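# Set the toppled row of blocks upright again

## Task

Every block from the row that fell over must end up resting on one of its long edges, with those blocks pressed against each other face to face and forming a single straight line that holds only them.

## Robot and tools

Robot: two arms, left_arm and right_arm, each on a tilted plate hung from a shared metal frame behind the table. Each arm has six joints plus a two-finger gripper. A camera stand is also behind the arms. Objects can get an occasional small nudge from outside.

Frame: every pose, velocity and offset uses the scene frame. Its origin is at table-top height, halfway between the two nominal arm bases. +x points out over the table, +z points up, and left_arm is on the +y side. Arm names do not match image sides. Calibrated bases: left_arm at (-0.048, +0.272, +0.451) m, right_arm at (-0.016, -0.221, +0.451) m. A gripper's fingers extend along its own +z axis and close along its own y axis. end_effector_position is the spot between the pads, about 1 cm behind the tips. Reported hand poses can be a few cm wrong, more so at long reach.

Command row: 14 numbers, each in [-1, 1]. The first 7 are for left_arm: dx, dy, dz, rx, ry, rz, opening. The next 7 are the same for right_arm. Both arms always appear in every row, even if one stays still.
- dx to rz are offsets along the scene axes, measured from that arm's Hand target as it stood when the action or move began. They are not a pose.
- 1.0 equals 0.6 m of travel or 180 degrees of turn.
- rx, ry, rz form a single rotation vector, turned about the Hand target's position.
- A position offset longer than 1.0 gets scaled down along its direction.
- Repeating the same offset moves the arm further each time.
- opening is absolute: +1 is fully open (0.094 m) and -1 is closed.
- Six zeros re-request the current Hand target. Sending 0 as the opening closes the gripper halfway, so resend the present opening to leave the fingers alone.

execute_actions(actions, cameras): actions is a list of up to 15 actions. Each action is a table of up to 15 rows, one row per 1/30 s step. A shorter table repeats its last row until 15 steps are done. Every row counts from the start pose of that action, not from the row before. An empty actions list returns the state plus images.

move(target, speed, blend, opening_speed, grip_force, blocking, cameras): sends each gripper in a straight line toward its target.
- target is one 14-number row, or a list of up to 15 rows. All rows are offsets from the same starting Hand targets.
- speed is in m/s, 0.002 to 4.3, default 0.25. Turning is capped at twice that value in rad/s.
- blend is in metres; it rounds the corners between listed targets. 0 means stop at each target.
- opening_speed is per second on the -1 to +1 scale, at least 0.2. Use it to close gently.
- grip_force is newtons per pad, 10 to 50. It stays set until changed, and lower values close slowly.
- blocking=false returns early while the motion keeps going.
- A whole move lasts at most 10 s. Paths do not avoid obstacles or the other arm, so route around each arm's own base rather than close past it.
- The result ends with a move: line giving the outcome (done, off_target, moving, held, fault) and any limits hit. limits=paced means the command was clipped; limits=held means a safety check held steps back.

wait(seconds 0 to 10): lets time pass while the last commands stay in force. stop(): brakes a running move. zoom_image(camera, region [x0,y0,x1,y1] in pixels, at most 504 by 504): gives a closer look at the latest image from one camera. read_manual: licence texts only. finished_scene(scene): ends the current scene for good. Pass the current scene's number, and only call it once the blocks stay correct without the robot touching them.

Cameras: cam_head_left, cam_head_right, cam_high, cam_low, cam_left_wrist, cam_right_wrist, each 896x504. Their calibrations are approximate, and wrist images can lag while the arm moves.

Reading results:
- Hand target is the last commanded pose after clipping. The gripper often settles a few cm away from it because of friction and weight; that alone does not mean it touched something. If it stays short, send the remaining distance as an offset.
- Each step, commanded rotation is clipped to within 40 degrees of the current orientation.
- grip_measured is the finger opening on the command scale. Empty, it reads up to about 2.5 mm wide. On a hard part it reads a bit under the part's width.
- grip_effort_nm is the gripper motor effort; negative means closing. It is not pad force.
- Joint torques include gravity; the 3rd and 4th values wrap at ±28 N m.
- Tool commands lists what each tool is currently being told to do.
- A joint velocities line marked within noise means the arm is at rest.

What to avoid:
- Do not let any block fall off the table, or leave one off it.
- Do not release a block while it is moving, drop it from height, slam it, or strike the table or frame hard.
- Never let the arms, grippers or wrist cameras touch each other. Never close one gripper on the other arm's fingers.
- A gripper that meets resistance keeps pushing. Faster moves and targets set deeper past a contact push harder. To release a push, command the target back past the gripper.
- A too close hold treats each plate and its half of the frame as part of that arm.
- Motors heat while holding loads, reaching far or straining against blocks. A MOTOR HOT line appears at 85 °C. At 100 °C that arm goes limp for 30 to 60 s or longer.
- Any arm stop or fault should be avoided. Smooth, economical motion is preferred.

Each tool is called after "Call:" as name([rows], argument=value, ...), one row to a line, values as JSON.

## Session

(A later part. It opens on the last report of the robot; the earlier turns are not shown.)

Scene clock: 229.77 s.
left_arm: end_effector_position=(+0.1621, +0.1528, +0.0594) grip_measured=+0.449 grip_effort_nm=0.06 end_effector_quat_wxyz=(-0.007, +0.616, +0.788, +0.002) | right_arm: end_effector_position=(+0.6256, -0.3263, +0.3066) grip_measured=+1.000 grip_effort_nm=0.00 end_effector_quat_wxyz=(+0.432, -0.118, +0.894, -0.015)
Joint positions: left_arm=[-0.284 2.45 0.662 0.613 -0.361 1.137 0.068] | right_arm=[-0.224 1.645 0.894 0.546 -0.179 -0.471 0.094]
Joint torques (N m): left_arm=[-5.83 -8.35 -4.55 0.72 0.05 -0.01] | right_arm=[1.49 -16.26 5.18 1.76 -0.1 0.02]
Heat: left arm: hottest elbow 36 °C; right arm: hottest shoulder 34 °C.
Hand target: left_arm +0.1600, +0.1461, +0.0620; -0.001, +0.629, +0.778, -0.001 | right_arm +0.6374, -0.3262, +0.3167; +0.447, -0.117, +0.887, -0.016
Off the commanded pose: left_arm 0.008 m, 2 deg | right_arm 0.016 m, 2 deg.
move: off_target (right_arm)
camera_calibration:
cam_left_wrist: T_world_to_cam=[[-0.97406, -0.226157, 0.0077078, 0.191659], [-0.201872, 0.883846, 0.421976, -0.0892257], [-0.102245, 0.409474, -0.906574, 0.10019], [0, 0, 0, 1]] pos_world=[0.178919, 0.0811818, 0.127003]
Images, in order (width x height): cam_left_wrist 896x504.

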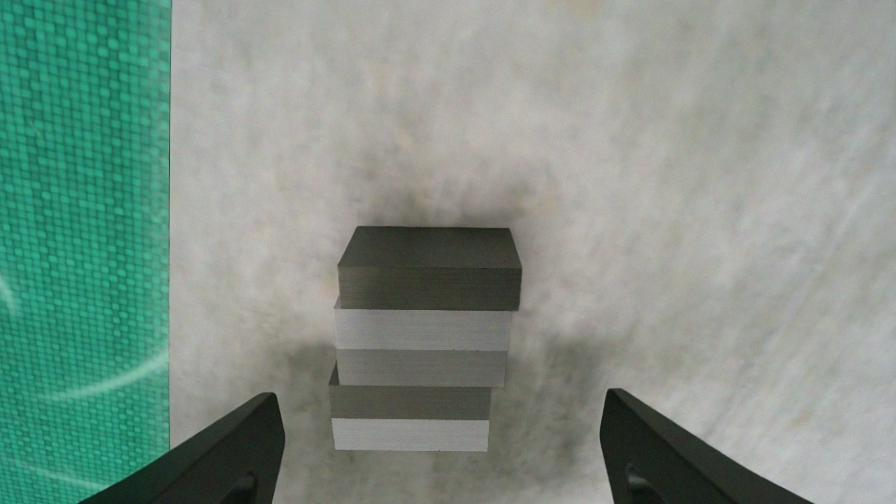

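Call:
move(target=[0.0113, 0.0023, -0.045, 0, 0, 0, 0.45, 0, 0, 0, 0, 0, 0, 1], speed=0.1, cameras=["cam_left_wrist"])

Scene clock: 232.10 s.
left_arm: end_effector_position=(+0.1711, +0.1475, +0.0353) grip_measured=+0.449 grip_effort_nm=0.06 end_effector_quat_wxyz=(-0.002, +0.622, +0.783, +0.003) | right_arm: end_effector_position=(+0.6256, -0.3263, +0.3066) grip_measured=+1.000 grip_effort_nm=0.00 end_effector_quat_wxyz=(+0.432, -0.118, +0.894, -0.015)
Joint positions: left_arm=[-0.267 2.502 0.731 0.613 -0.352 1.172 0.068] | right_arm=[-0.224 1.645 0.894 0.546 -0.179 -0.471 0.094]
Joint torques (N m): left_arm=[-4.31 -8.29 -4.44 0.75 0.27 0] | right_arm=[1.61 -16.21 5.22 1.74 -0.11 0.03]
Heat: left arm: hottest elbow 36 °C; right arm: hottest shoulder 34 °C.
Hand target: left_arm +0.1667, +0.1474, +0.0350; -0.001, +0.629, +0.778, -0.001 | right_arm +0.6374, -0.3262, +0.3167; +0.447, -0.117, +0.887, -0.016
Off the commanded pose: left_arm 0.004 m, 1 deg | right_arm 0.016 m, 2 deg.
move: off_target (right_arm)
camera_calibration:
cam_left_wrist: T_world_to_cam=[[-0.977368, -0.211544, -0.000719006, 0.198187], [-0.19265, 0.888657, 0.416142, -0.0745437], [-0.0873937, 0.406863, -0.909299, 0.0793467], [0, 0, 0, 1]] pos_world=[0.186276, 0.075886, 0.103313]
Images, in order (width x height): cam_left_wrist 896x504.

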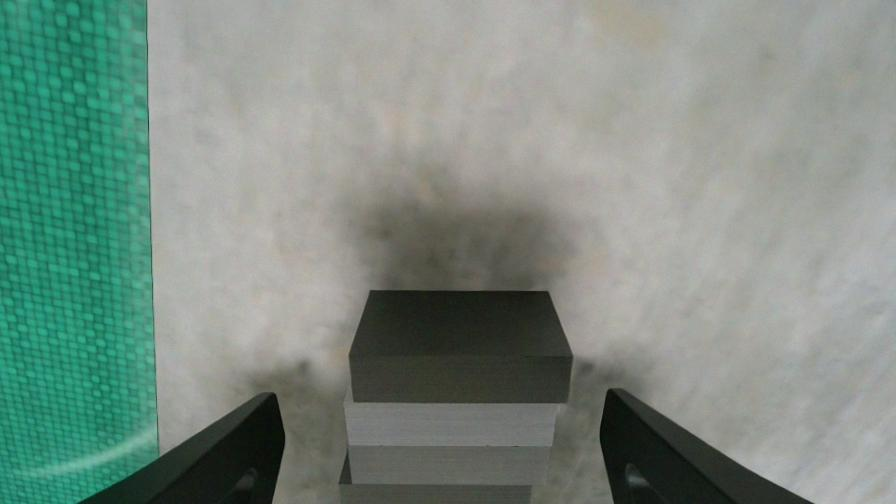

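Call:
move(target=[0.004, 0.003, -0.0375, 0, 0, 0, 0.45, 0, 0, 0, 0, 0, 0, 1], speed=0.08, cameras=["cam_left_wrist"])

Scene clock: 234.17 s.
left_arm: end_effector_position=(+0.1720, +0.1495, +0.0131) grip_measured=+0.449 grip_effort_nm=0.06 end_effector_quat_wxyz=(-0.004, +0.623, +0.782, +0.001) | right_arm: end_effector_position=(+0.6256, -0.3263, +0.3066) grip_measured=+1.000 grip_effort_nm=0.00 end_effector_quat_wxyz=(+0.432, -0.118, +0.894, -0.015)
Joint positions: left_arm=[-0.238 2.553 0.785 0.613 -0.339 1.201 0.068] | right_arm=[-0.224 1.645 0.894 0.546 -0.179 -0.471 0.094]
Joint torques (N m): left_arm=[-4.25 -8.29 -4.49 0.99 0.26 0] | right_arm=[1.32 -16.15 5.16 1.68 -0.11 0.04]
Heat: left arm: hottest elbow 36 °C; right arm: hottest shoulder 34 °C.
Hand target: left_arm +0.1691, +0.1492, +0.0125; -0.001, +0.629, +0.778, -0.001 | right_arm +0.6374, -0.3262, +0.3167; +0.447, -0.117, +0.887, -0.016
Off the commanded pose: left_arm 0.003 m, 1 deg | right_arm 0.016 m, 2 deg.
move: off_target (right_arm)
camera_calibration:
cam_left_wrist: T_world_to_cam=[[-0.977966, -0.208697, 0.00525235, 0.19899], [-0.18748, 0.889054, 0.417653, -0.0680056], [-0.0918325, 0.407466, -0.908591, 0.0591599], [0, 0, 0, 1]] pos_world=[0.187288, 0.0778836, 0.0811098]
Images, in order (width x height): cam_left_wrist 896x504.

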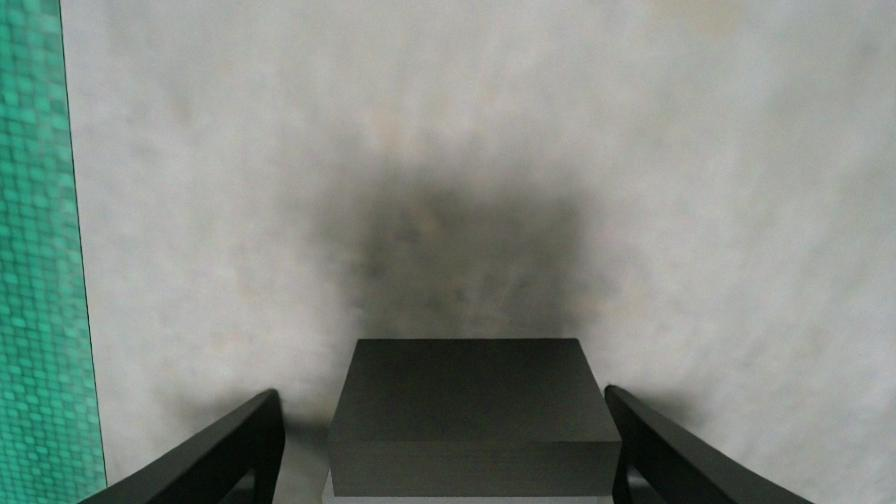

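Call:
move(target=[0, 0, 0, 0, 0, 0, -0.08, 0, 0, 0, 0, 0, 0, 1], speed=0.04, opening_speed=0.25, cameras=["cam_left_wrist"])

Scene clock: 243.30 s.
left_arm: end_effector_position=(+0.1701, +0.1486, +0.0127) grip_measured=-0.078 grip_effort_nm=-0.11 end_effector_quat_wxyz=(-0.004, +0.629, +0.778, -0.002) | right_arm: end_effector_position=(+0.6256, -0.3263, +0.3066) grip_measured=+1.000 grip_effort_nm=0.00 end_effector_quat_wxyz=(+0.432, -0.118, +0.894, -0.015)
Joint positions: left_arm=[-0.238 2.556 0.785 0.613 -0.333 1.215 0.043] | right_arm=[-0.224 1.645 0.894 0.546 -0.179 -0.471 0.094]
Joint torques (N m): left_arm=[-4.19 -8.53 -4.52 0.98 0.18 -0.02] | right_arm=[1.49 -15.68 5.16 1.77 -0.11 0.03]
Heat: left arm: hottest elbow 35 °C; right arm: hottest shoulder 34 °C.
Hand target: left_arm +0.1691, +0.1492, +0.0125; -0.001, +0.629, +0.778, -0.001 | right_arm +0.6374, -0.3262, +0.3167; +0.447, -0.117, +0.887, -0.016
Off the commanded pose: left_arm 0.001 m, 0 deg | right_arm 0.016 m, 2 deg.
move: off_target (right_arm)
camera_calibration:
cam_left_wrist: T_world_to_cam=[[-0.980906, -0.194219, 0.0101461, 0.195208], [-0.172759, 0.894108, 0.41319, -0.0704735], [-0.0893209, 0.403548, -0.910588, 0.059057], [0, 0, 0, 1]] pos_world=[0.18458, 0.0770915, 0.0809149]
Images, in order (width x height): cam_left_wrist 896x504.

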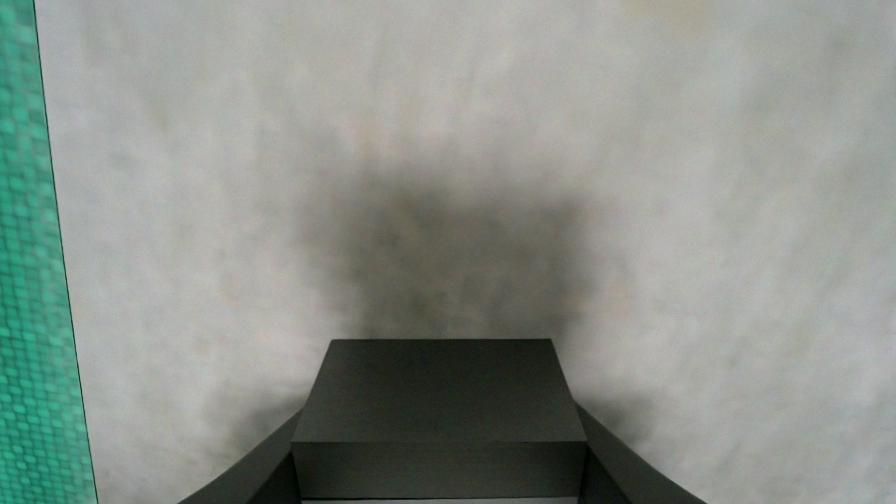

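Call:
move([
  [0, 0, 0, 0, 0, 0, 0.35, 0, 0, 0, 0, 0, 0, 1],
  [0, 0, 0.08, 0, 0, 0, 0.35, 0, 0, 0, 0, 0, 0, 1],
  [-0.01, -0.05, 0.15, 0, 0, 0, 0.35, 0, 0, 0, 0, 0, 0, 1],
], speed=[0.08, 0.08, 0.2], blend=[0, 0.01, 0], cameras=["cam_left_wrist"])

Scene clock: 246.80 s.
left_arm: end_effector_position=(+0.1688, +0.1180, +0.0893) grip_measured=+0.349 grip_effort_nm=0.07 end_effector_quat_wxyz=(+0.001, +0.629, +0.777, +0.004) | right_arm: end_effector_position=(+0.6256, -0.3263, +0.3066) grip_measured=+1.000 grip_effort_nm=0.00 end_effector_quat_wxyz=(+0.432, -0.118, +0.894, -0.015)
Joint positions: left_arm=[-0.416 2.375 0.647 0.523 -0.407 1.046 0.063] | right_arm=[-0.224 1.645 0.894 0.546 -0.179 -0.471 0.094]
Joint torques (N m): left_arm=[-6.12 -11.52 -5.75 -0.34 -0.01 -0.26] | right_arm=[1.49 -16.15 5.15 1.73 -0.12 0.02]
Heat: left arm: hottest elbow 35 °C; right arm: hottest shoulder 34 °C.
Hand target: left_arm +0.1631, +0.1192, +0.1025; -0.001, +0.629, +0.778, -0.001 | right_arm +0.6374, -0.3262, +0.3167; +0.447, -0.117, +0.887, -0.016
Off the commanded pose: left_arm 0.014 m, 1 deg | right_arm 0.016 m, 2 deg.
move: off_target (left_arm, right_arm)
camera_calibration:
cam_left_wrist: T_world_to_cam=[[-0.981316, -0.192302, -0.0063, 0.188547], [-0.177739, 0.893487, 0.41242, -0.0740947], [-0.0736801, 0.405834, -0.910972, 0.138175], [0, 0, 0, 1]] pos_world=[0.182035, 0.0463845, 0.15762]
Images, in order (width x height): cam_left_wrist 896x504.

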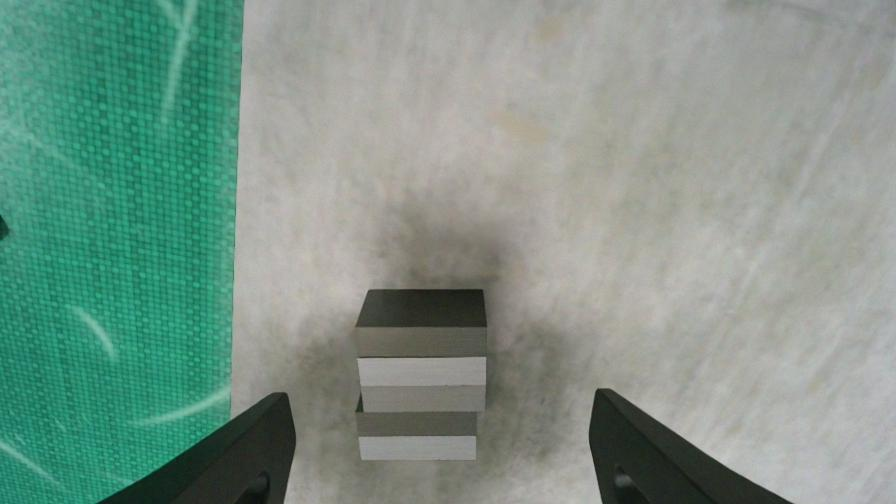

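Call:
zoom_image(camera="cam_left_wrist", region=[330, 270, 520, 480])

Scaled by 2.400.

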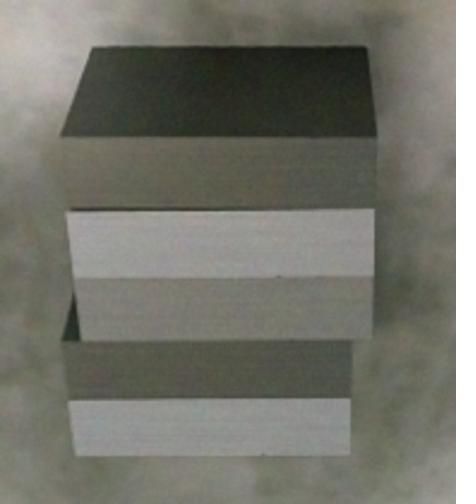

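Call:
finished_scene(scene=1)

The scene is finished: the task was done.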